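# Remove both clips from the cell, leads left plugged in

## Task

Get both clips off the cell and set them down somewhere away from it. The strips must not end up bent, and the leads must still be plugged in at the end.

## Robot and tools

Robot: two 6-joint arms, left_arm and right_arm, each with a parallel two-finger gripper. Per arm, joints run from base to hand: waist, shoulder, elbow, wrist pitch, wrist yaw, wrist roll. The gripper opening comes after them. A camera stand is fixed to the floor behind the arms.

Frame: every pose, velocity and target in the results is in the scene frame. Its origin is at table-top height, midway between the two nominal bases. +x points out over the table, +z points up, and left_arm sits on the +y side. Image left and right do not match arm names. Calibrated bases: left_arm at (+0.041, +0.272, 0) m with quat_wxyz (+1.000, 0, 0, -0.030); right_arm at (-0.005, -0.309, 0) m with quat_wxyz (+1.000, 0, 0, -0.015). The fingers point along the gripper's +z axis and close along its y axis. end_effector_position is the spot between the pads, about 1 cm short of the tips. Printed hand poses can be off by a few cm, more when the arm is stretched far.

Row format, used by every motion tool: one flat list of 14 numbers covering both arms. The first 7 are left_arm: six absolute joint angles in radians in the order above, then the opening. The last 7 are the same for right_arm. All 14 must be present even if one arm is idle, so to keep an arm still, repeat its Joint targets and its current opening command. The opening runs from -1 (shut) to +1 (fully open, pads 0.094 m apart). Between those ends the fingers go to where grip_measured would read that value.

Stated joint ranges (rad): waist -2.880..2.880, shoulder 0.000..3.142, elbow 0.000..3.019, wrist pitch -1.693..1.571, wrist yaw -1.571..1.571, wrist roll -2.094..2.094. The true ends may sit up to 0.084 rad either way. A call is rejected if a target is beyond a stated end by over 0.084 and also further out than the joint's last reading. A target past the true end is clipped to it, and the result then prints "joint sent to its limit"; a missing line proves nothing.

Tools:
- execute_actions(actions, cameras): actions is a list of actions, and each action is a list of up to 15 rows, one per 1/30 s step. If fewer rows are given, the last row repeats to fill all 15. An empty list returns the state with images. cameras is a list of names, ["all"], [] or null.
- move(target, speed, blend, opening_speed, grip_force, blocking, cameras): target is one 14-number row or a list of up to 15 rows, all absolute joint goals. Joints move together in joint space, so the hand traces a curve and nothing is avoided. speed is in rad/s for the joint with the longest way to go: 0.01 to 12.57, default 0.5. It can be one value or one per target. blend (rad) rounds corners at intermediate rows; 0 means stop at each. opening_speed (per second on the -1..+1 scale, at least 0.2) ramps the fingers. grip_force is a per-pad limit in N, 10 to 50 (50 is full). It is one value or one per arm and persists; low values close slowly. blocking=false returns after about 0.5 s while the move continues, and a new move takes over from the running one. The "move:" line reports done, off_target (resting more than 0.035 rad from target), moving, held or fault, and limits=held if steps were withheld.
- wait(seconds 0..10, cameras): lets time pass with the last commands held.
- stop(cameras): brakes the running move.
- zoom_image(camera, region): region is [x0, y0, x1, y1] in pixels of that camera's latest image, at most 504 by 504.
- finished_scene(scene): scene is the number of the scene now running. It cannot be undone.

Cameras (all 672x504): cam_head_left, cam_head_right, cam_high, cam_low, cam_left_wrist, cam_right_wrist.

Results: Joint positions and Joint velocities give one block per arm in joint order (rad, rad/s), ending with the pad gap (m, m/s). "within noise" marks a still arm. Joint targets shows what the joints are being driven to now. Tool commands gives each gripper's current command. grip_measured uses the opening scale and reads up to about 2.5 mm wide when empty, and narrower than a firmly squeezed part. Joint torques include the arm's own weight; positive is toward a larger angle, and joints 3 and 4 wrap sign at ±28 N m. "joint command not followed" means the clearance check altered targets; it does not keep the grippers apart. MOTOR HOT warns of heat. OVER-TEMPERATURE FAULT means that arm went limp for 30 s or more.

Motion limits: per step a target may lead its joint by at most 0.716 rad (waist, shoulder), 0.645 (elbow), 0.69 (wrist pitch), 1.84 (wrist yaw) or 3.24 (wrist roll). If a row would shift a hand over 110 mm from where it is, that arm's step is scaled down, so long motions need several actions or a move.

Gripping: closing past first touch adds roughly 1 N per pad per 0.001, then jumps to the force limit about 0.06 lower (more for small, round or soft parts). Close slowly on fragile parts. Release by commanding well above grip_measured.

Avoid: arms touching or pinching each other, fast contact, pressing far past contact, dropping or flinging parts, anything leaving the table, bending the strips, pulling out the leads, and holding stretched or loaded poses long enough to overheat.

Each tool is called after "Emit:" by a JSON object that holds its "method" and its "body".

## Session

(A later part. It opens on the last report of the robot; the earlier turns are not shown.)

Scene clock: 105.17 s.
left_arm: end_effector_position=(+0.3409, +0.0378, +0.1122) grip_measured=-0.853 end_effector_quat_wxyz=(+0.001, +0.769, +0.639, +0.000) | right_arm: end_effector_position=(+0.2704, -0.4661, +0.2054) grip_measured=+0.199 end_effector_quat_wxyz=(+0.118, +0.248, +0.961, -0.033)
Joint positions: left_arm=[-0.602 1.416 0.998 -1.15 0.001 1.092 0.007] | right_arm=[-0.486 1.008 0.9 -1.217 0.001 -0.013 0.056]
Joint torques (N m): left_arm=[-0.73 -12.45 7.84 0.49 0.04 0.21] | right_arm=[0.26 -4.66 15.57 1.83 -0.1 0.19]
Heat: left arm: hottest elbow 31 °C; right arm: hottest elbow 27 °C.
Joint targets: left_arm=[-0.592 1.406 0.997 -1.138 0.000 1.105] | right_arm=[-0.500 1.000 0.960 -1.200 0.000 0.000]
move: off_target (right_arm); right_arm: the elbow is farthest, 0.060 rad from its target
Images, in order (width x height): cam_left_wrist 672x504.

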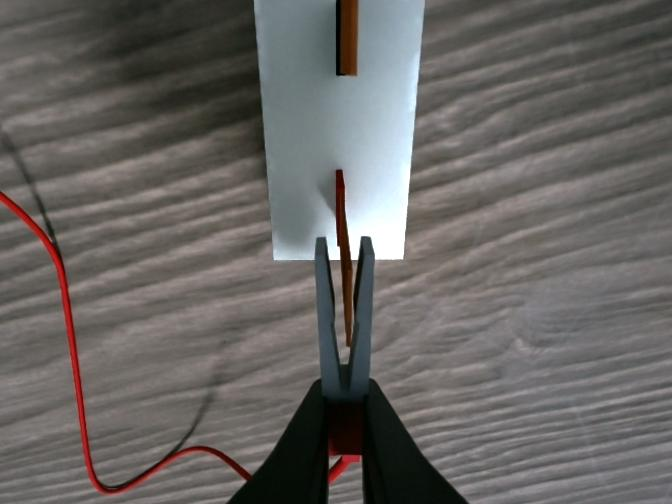

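Emit:
{"method": "move", "body": {"target": [-0.576,1.397,0.991,-1.138,0,1.117,-0.93, -0.5,1.0,0.96,-1.2,0.0,0,0.2], "speed": 0.03, "cameras": ["cam_left_wrist"]}}

Emit:
{"method": "zoom_image", "body": {"camera": "cam_left_wrist", "region": [230, 200, 470, 444]}}

Scene clock: 107.00 s.
left_arm: end_effector_position=(+0.3412, +0.0418, +0.1115) grip_measured=-0.853 end_effector_quat_wxyz=(+0.000, +0.770, +0.638, +0.000) | right_arm: end_effector_position=(+0.2704, -0.4661, +0.2054) grip_measured=+0.199 end_effector_quat_wxyz=(+0.118, +0.248, +0.961, -0.033)
Joint positions: left_arm=[-0.593 1.413 0.993 -1.15 0.001 1.103 0.007] | right_arm=[-0.486 1.008 0.9 -1.217 0.001 -0.013 0.056]
Joint torques (N m): left_arm=[-0.56 -12.34 8.06 0.49 0.03 0.24] | right_arm=[0.26 -4.66 15.57 1.83 -0.1 0.19]
Heat: left arm: hottest elbow 31 °C; right arm: hottest elbow 27 °C.
Joint targets: left_arm=[-0.576 1.397 0.991 -1.138 0.000 1.117] | right_arm=[-0.500 1.000 0.960 -1.200 0.000 0.000]
move: off_target (right_arm); right_arm: the elbow is farthest, 0.060 rad from its target
Images, in order (width x height): cam_left_wrist 672x504.

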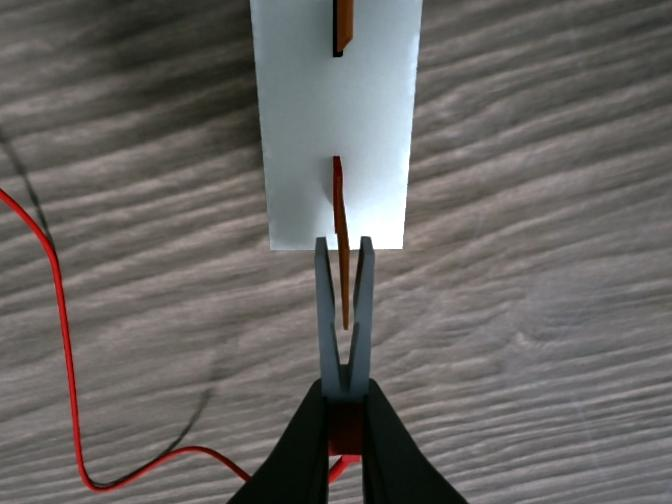

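Scaled by 2.066 from the camera's 672x504 image, which has a finer 960x720 frame.

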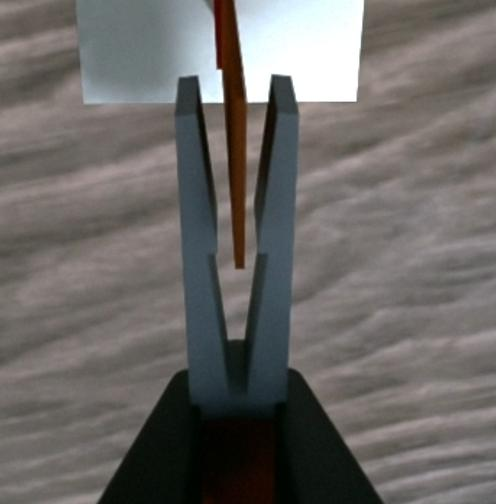

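Emit:
{"method": "move", "body": {"target": [-0.559,1.388,0.983,-1.137,0,1.134,-0.93, -0.5,1.0,0.96,-1.2,0.0,0,0.2], "speed": 0.03, "cameras": ["cam_left_wrist"]}}

Emit:
{"method": "zoom_image", "body": {"camera": "cam_left_wrist", "region": [230, 200, 470, 444]}}

Scene clock: 109.00 s.
left_arm: end_effector_position=(+0.3425, +0.0487, +0.1118) grip_measured=-0.853 end_effector_quat_wxyz=(+0.001, +0.770, +0.638, +0.000) | right_arm: end_effector_position=(+0.2704, -0.4661, +0.2054) grip_measured=+0.199 end_effector_quat_wxyz=(+0.118, +0.248, +0.961, -0.033)
Joint positions: left_arm=[-0.576 1.404 0.985 -1.15 0.001 1.12 0.007] | right_arm=[-0.486 1.008 0.9 -1.217 0.001 -0.013 0.056]
Joint torques (N m): left_arm=[-0.79 -12.28 7.82 0.69 0.03 0.21] | right_arm=[0.26 -4.72 15.58 1.83 -0.11 0.19]
Heat: left arm: hottest elbow 31 °C; right arm: hottest elbow 27 °C.
Joint targets: left_arm=[-0.559 1.388 0.983 -1.137 0.000 1.134] | right_arm=[-0.500 1.000 0.960 -1.200 0.000 0.000]
move: off_target (right_arm); right_arm: the elbow is farthest, 0.060 rad from its target
Images, in order (width x height): cam_left_wrist 672x504.

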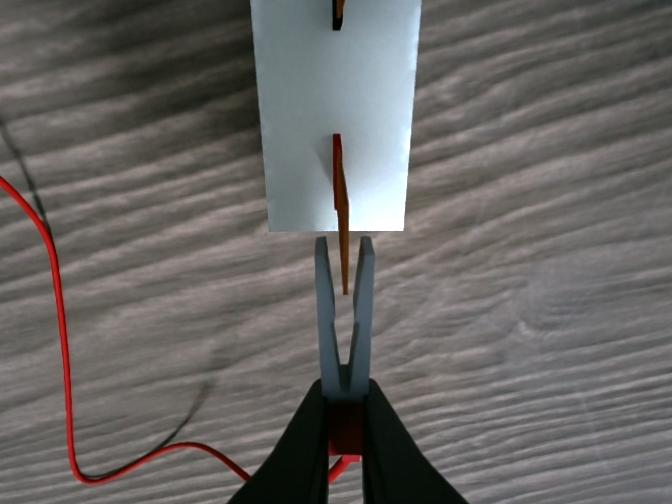

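Scaled by 2.066 from the camera's 672x504 image, which has a finer 960x720 frame.

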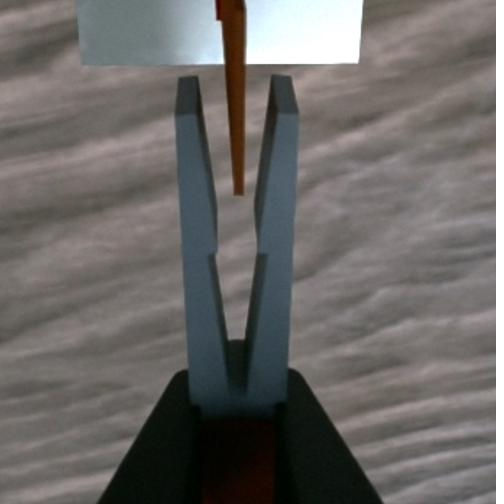

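Emit:
{"method": "move", "body": {"target": [-0.524,1.370,0.965,-1.136,0,1.169,-0.93, -0.5,1.0,0.96,-1.2,0.0,0,0.2], "speed": 0.05, "cameras": ["cam_left_wrist"]}}

Scene clock: 110.90 s.
left_arm: end_effector_position=(+0.3448, +0.0633, +0.1120) grip_measured=-0.853 end_effector_quat_wxyz=(+0.002, +0.770, +0.638, +0.000) | right_arm: end_effector_position=(+0.2704, -0.4661, +0.2054) grip_measured=+0.199 end_effector_quat_wxyz=(+0.118, +0.248, +0.961, -0.033)
Joint positions: left_arm=[-0.541 1.385 0.967 -1.149 0.001 1.155 0.007] | right_arm=[-0.486 1.008 0.9 -1.217 0.001 -0.013 0.056]
Joint torques (N m): left_arm=[-0.79 -12.34 7.8 0.72 0.05 0.16] | right_arm=[0.26 -4.72 15.57 1.83 -0.1 0.19]
Heat: left arm: hottest elbow 31 °C; right arm: hottest elbow 27 °C.
Joint targets: left_arm=[-0.524 1.370 0.965 -1.136 0.000 1.169] | right_arm=[-0.500 1.000 0.960 -1.200 0.000 0.000]
move: off_target (right_arm); right_arm: the elbow is farthest, 0.060 rad from its target
Images, in order (width x height): cam_left_wrist 672x504.

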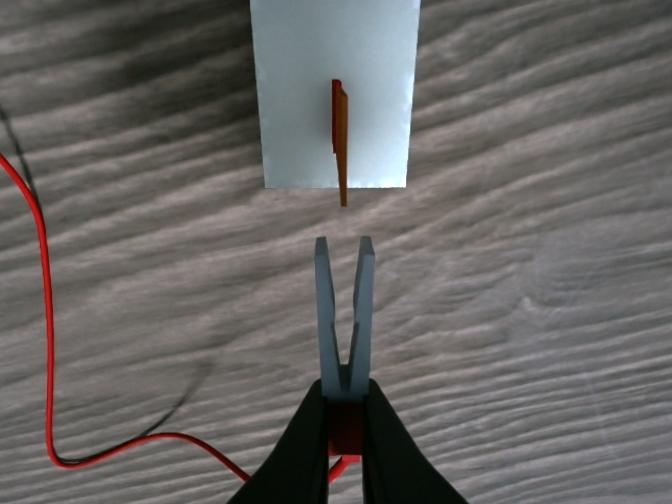

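Emit:
{"method": "move", "body": {"target": [[-0.334,1.304,0.897,-1.138,0,1.360,-0.93, -0.5,1.0,0.96,-1.2,0.0,0,0.2],[-0.334,1.453,0.779,-0.899,0,1.360,-0.93, -0.5,1.0,0.96,-1.2,0.0,0,0.2]], "speed": [0.15,0.12], "blend": [0.02,0], "cameras": ["cam_left_wrist","cam_low"]}}

Emit:
{"method": "zoom_image", "body": {"camera": "cam_low", "region": [180, 200, 320, 300]}}

Scene clock: 116.53 s.
left_arm: end_effector_position=(+0.3542, +0.1352, +0.0334) grip_measured=-0.853 end_effector_quat_wxyz=(+0.001, +0.770, +0.638, +0.000) | right_arm: end_effector_position=(+0.2704, -0.4661, +0.2054) grip_measured=+0.199 end_effector_quat_wxyz=(+0.118, +0.248, +0.961, -0.033)
Joint positions: left_arm=[-0.35 1.438 0.78 -0.912 0.001 1.347 0.007] | right_arm=[-0.486 1.008 0.9 -1.217 0.001 -0.013 0.056]
Joint torques (N m): left_arm=[-0.44 -9.35 6.79 0.5 0.01 0.21] | right_arm=[0.26 -4.66 15.58 1.83 -0.1 0.19]
Heat: left arm: hottest elbow 31 °C; right arm: hottest elbow 28 °C.
Joint targets: left_arm=[-0.334 1.453 0.779 -0.899 0.000 1.360] | right_arm=[-0.500 1.000 0.960 -1.200 0.000 0.000]
move: off_target (right_arm); right_arm: the elbow is farthest, 0.060 rad from its target
Images, in order (width x height): cam_low 672x504, cam_left_wrist 672x504.

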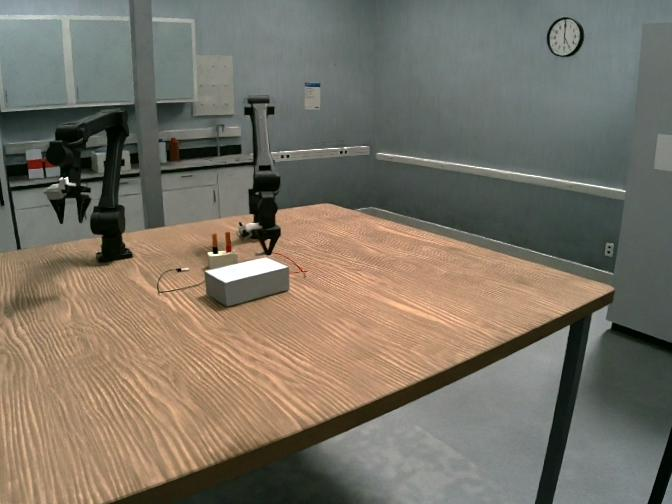

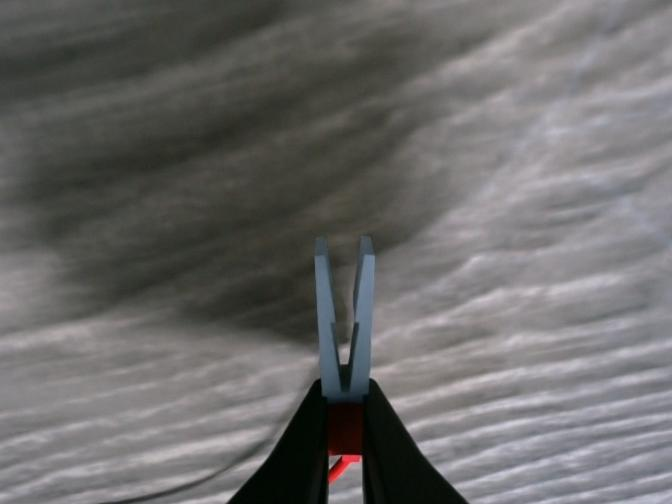

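Scaled by 3.600 from the camera's 672x504 image, which has a finer 960x720 frame.

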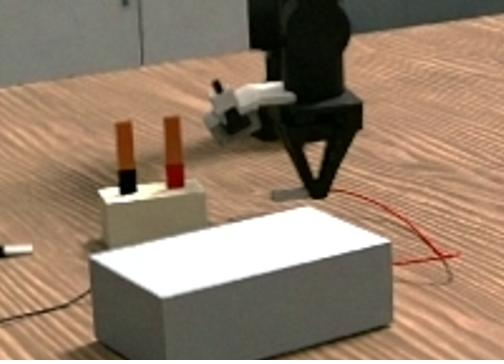

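Emit:
{"method": "move", "body": {"target": [[-0.334,1.484,0.762,-0.851,0,1.360,-0.93, -0.5,1.0,0.96,-1.2,0.0,0,0.2],[-0.334,1.484,0.762,-0.851,0,1.360,-0.5, -0.5,1.0,0.96,-1.2,0.0,0,0.2]], "speed": 0.05, "opening_speed": 0.3, "cameras": ["cam_left_wrist"]}}

Scene clock: 120.37 s.
left_arm: end_effector_position=(+0.3553, +0.1347, +0.0193) grip_measured=-0.504 end_effector_quat_wxyz=(+0.002, +0.770, +0.638, +0.001) | right_arm: end_effector_position=(+0.2704, -0.4661, +0.2054) grip_measured=+0.199 end_effector_quat_wxyz=(+0.118, +0.248, +0.961, -0.033)
Joint positions: left_arm=[-0.35 1.467 0.764 -0.863 0.001 1.347 0.023] | right_arm=[-0.486 1.008 0.9 -1.217 0.001 -0.013 0.056]
Joint torques (N m): left_arm=[-0.32 -9.7 6.5 0.49 0.05 0.16] | right_arm=[0.26 -4.72 15.58 1.83 -0.11 0.18]
Heat: left arm: hottest elbow 30 °C; right arm: hottest elbow 28 °C.
Joint targets: left_arm=[-0.334 1.484 0.762 -0.851 0.000 1.360] | right_arm=[-0.500 1.000 0.960 -1.200 0.000 0.000]
move: off_target (right_arm); right_arm: the elbow is farthest, 0.060 rad from its target
Images, in order (width x height): cam_left_wrist 672x504.

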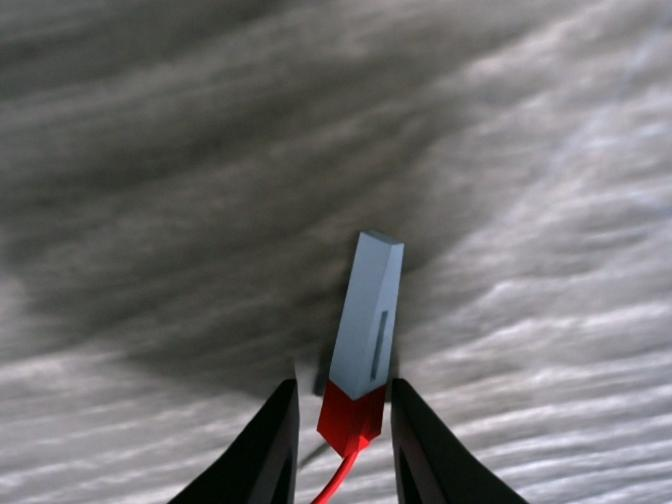

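Emit:
{"method": "move", "body": {"target": [[-0.334,1.395,0.83,-0.985,0,1.360,0.2, -0.5,1.0,0.96,-1.2,0.0,0,0.2],[-0.334,1.28,0.96,-1.2,0,1.360,0.2, -0.5,1.0,0.96,-1.2,0.0,0,0.2],[0.1,1.2,1.4,-1.3,0,0.5,0.2, -0.5,1.0,0.96,-1.2,0.0,0,0.2]], "speed": [0.12,0.25,0.5], "blend": [0,0.03,0], "opening_speed": 0.6, "cameras": ["all"]}}

Emit:
{"method": "zoom_image", "body": {"camera": "cam_low", "region": [140, 210, 320, 310]}}

Emit:
{"method": "zoom_image", "body": {"camera": "cam_high", "region": [180, 180, 400, 400]}}

Scene clock: 126.30 s.
left_arm: end_effector_position=(+0.4727, +0.2827, +0.3381) grip_measured=+0.197 end_effector_quat_wxyz=(+0.205, +0.236, +0.948, +0.056) | right_arm: end_effector_position=(+0.2704, -0.4661, +0.2054) grip_measured=+0.199 end_effector_quat_wxyz=(+0.118, +0.248, +0.961, -0.033)
Joint positions: left_arm=[0.086 1.207 1.352 -1.288 0.001 0.513 0.056] | right_arm=[-0.486 1.008 0.9 -1.217 0.001 -0.013 0.056]
Joint torques (N m): left_arm=[-0.91 -10.93 12.83 0.54 0.02 -0.11] | right_arm=[0.21 -4.72 15.57 1.83 -0.1 0.18]
Heat: left arm: hottest elbow 31 °C; right arm: hottest elbow 28 °C.
Joint targets: left_arm=[0.100 1.200 1.400 -1.300 0.000 0.500] | right_arm=[-0.500 1.000 0.960 -1.200 0.000 0.000]
move: off_target (left_arm, right_arm); left_arm: the elbow is farthest, 0.048 rad from its target; right_arm: the elbow is farthest, 0.060 rad from its target

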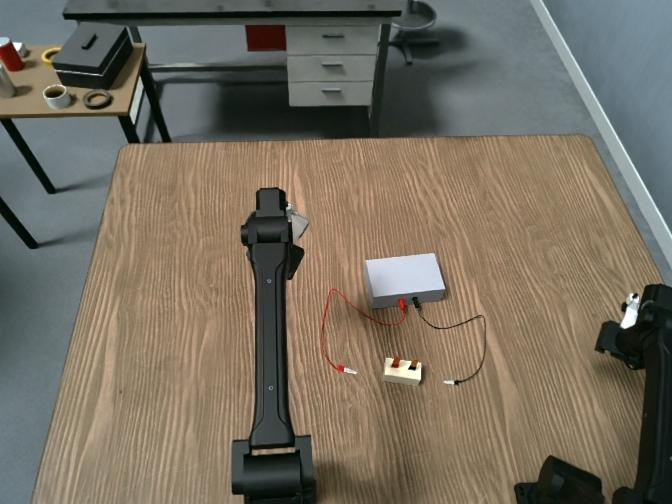

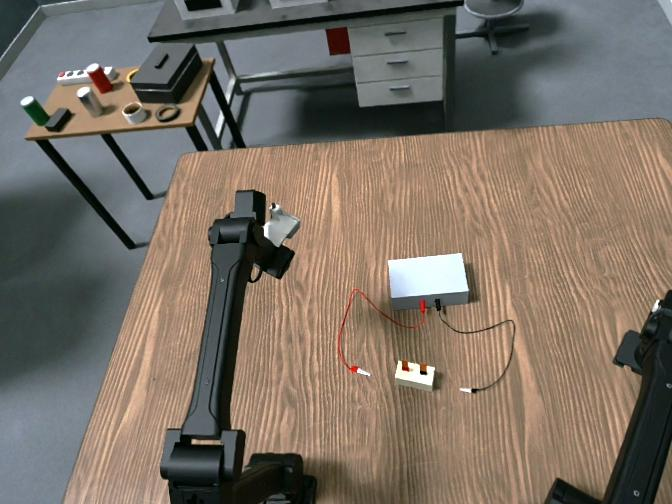

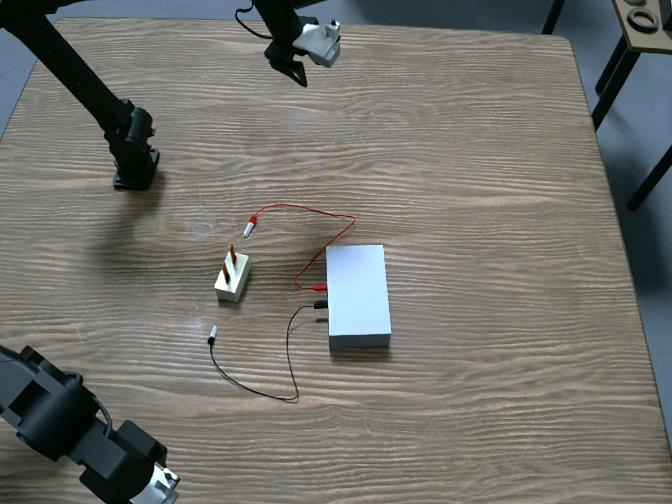

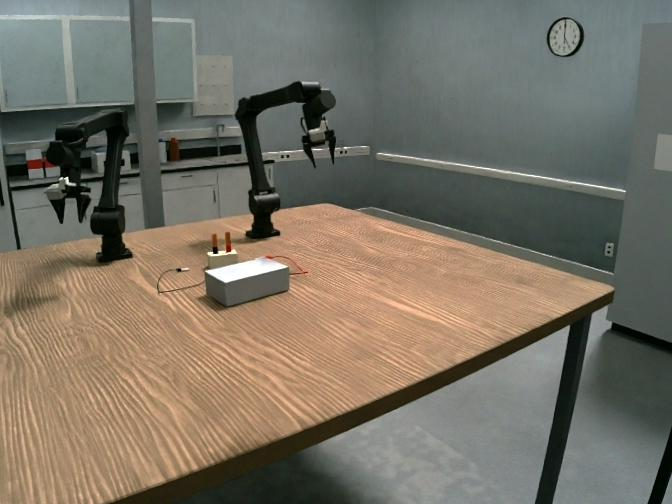

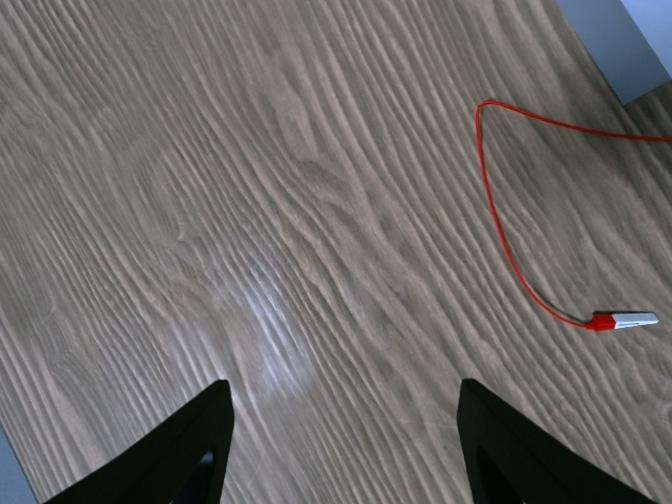

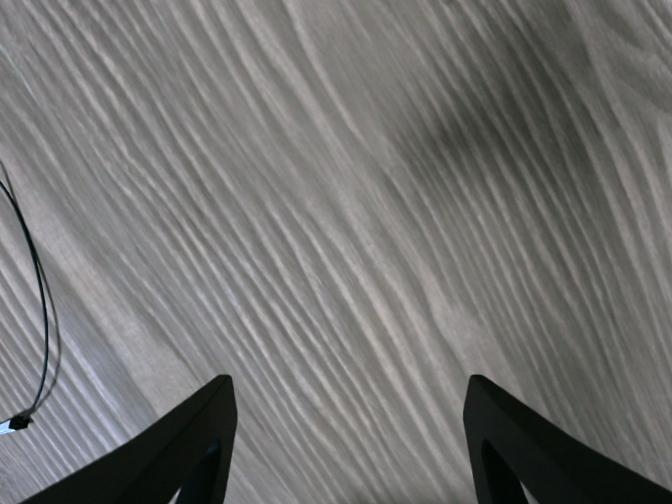

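Scaled by 2.800 from the camera's 672x504 image, which has a finer 960x720 frame.

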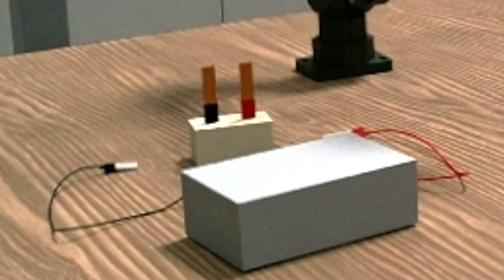

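Scaled by 2.291 from the camera's 672x504 image, which has a finer 960x720 frame.

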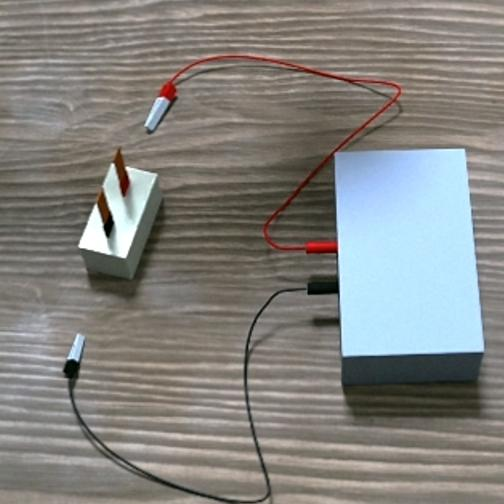

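Emit:
{"method": "finished_scene", "body": {"scene": 2}}

The scene is finished: the task was done.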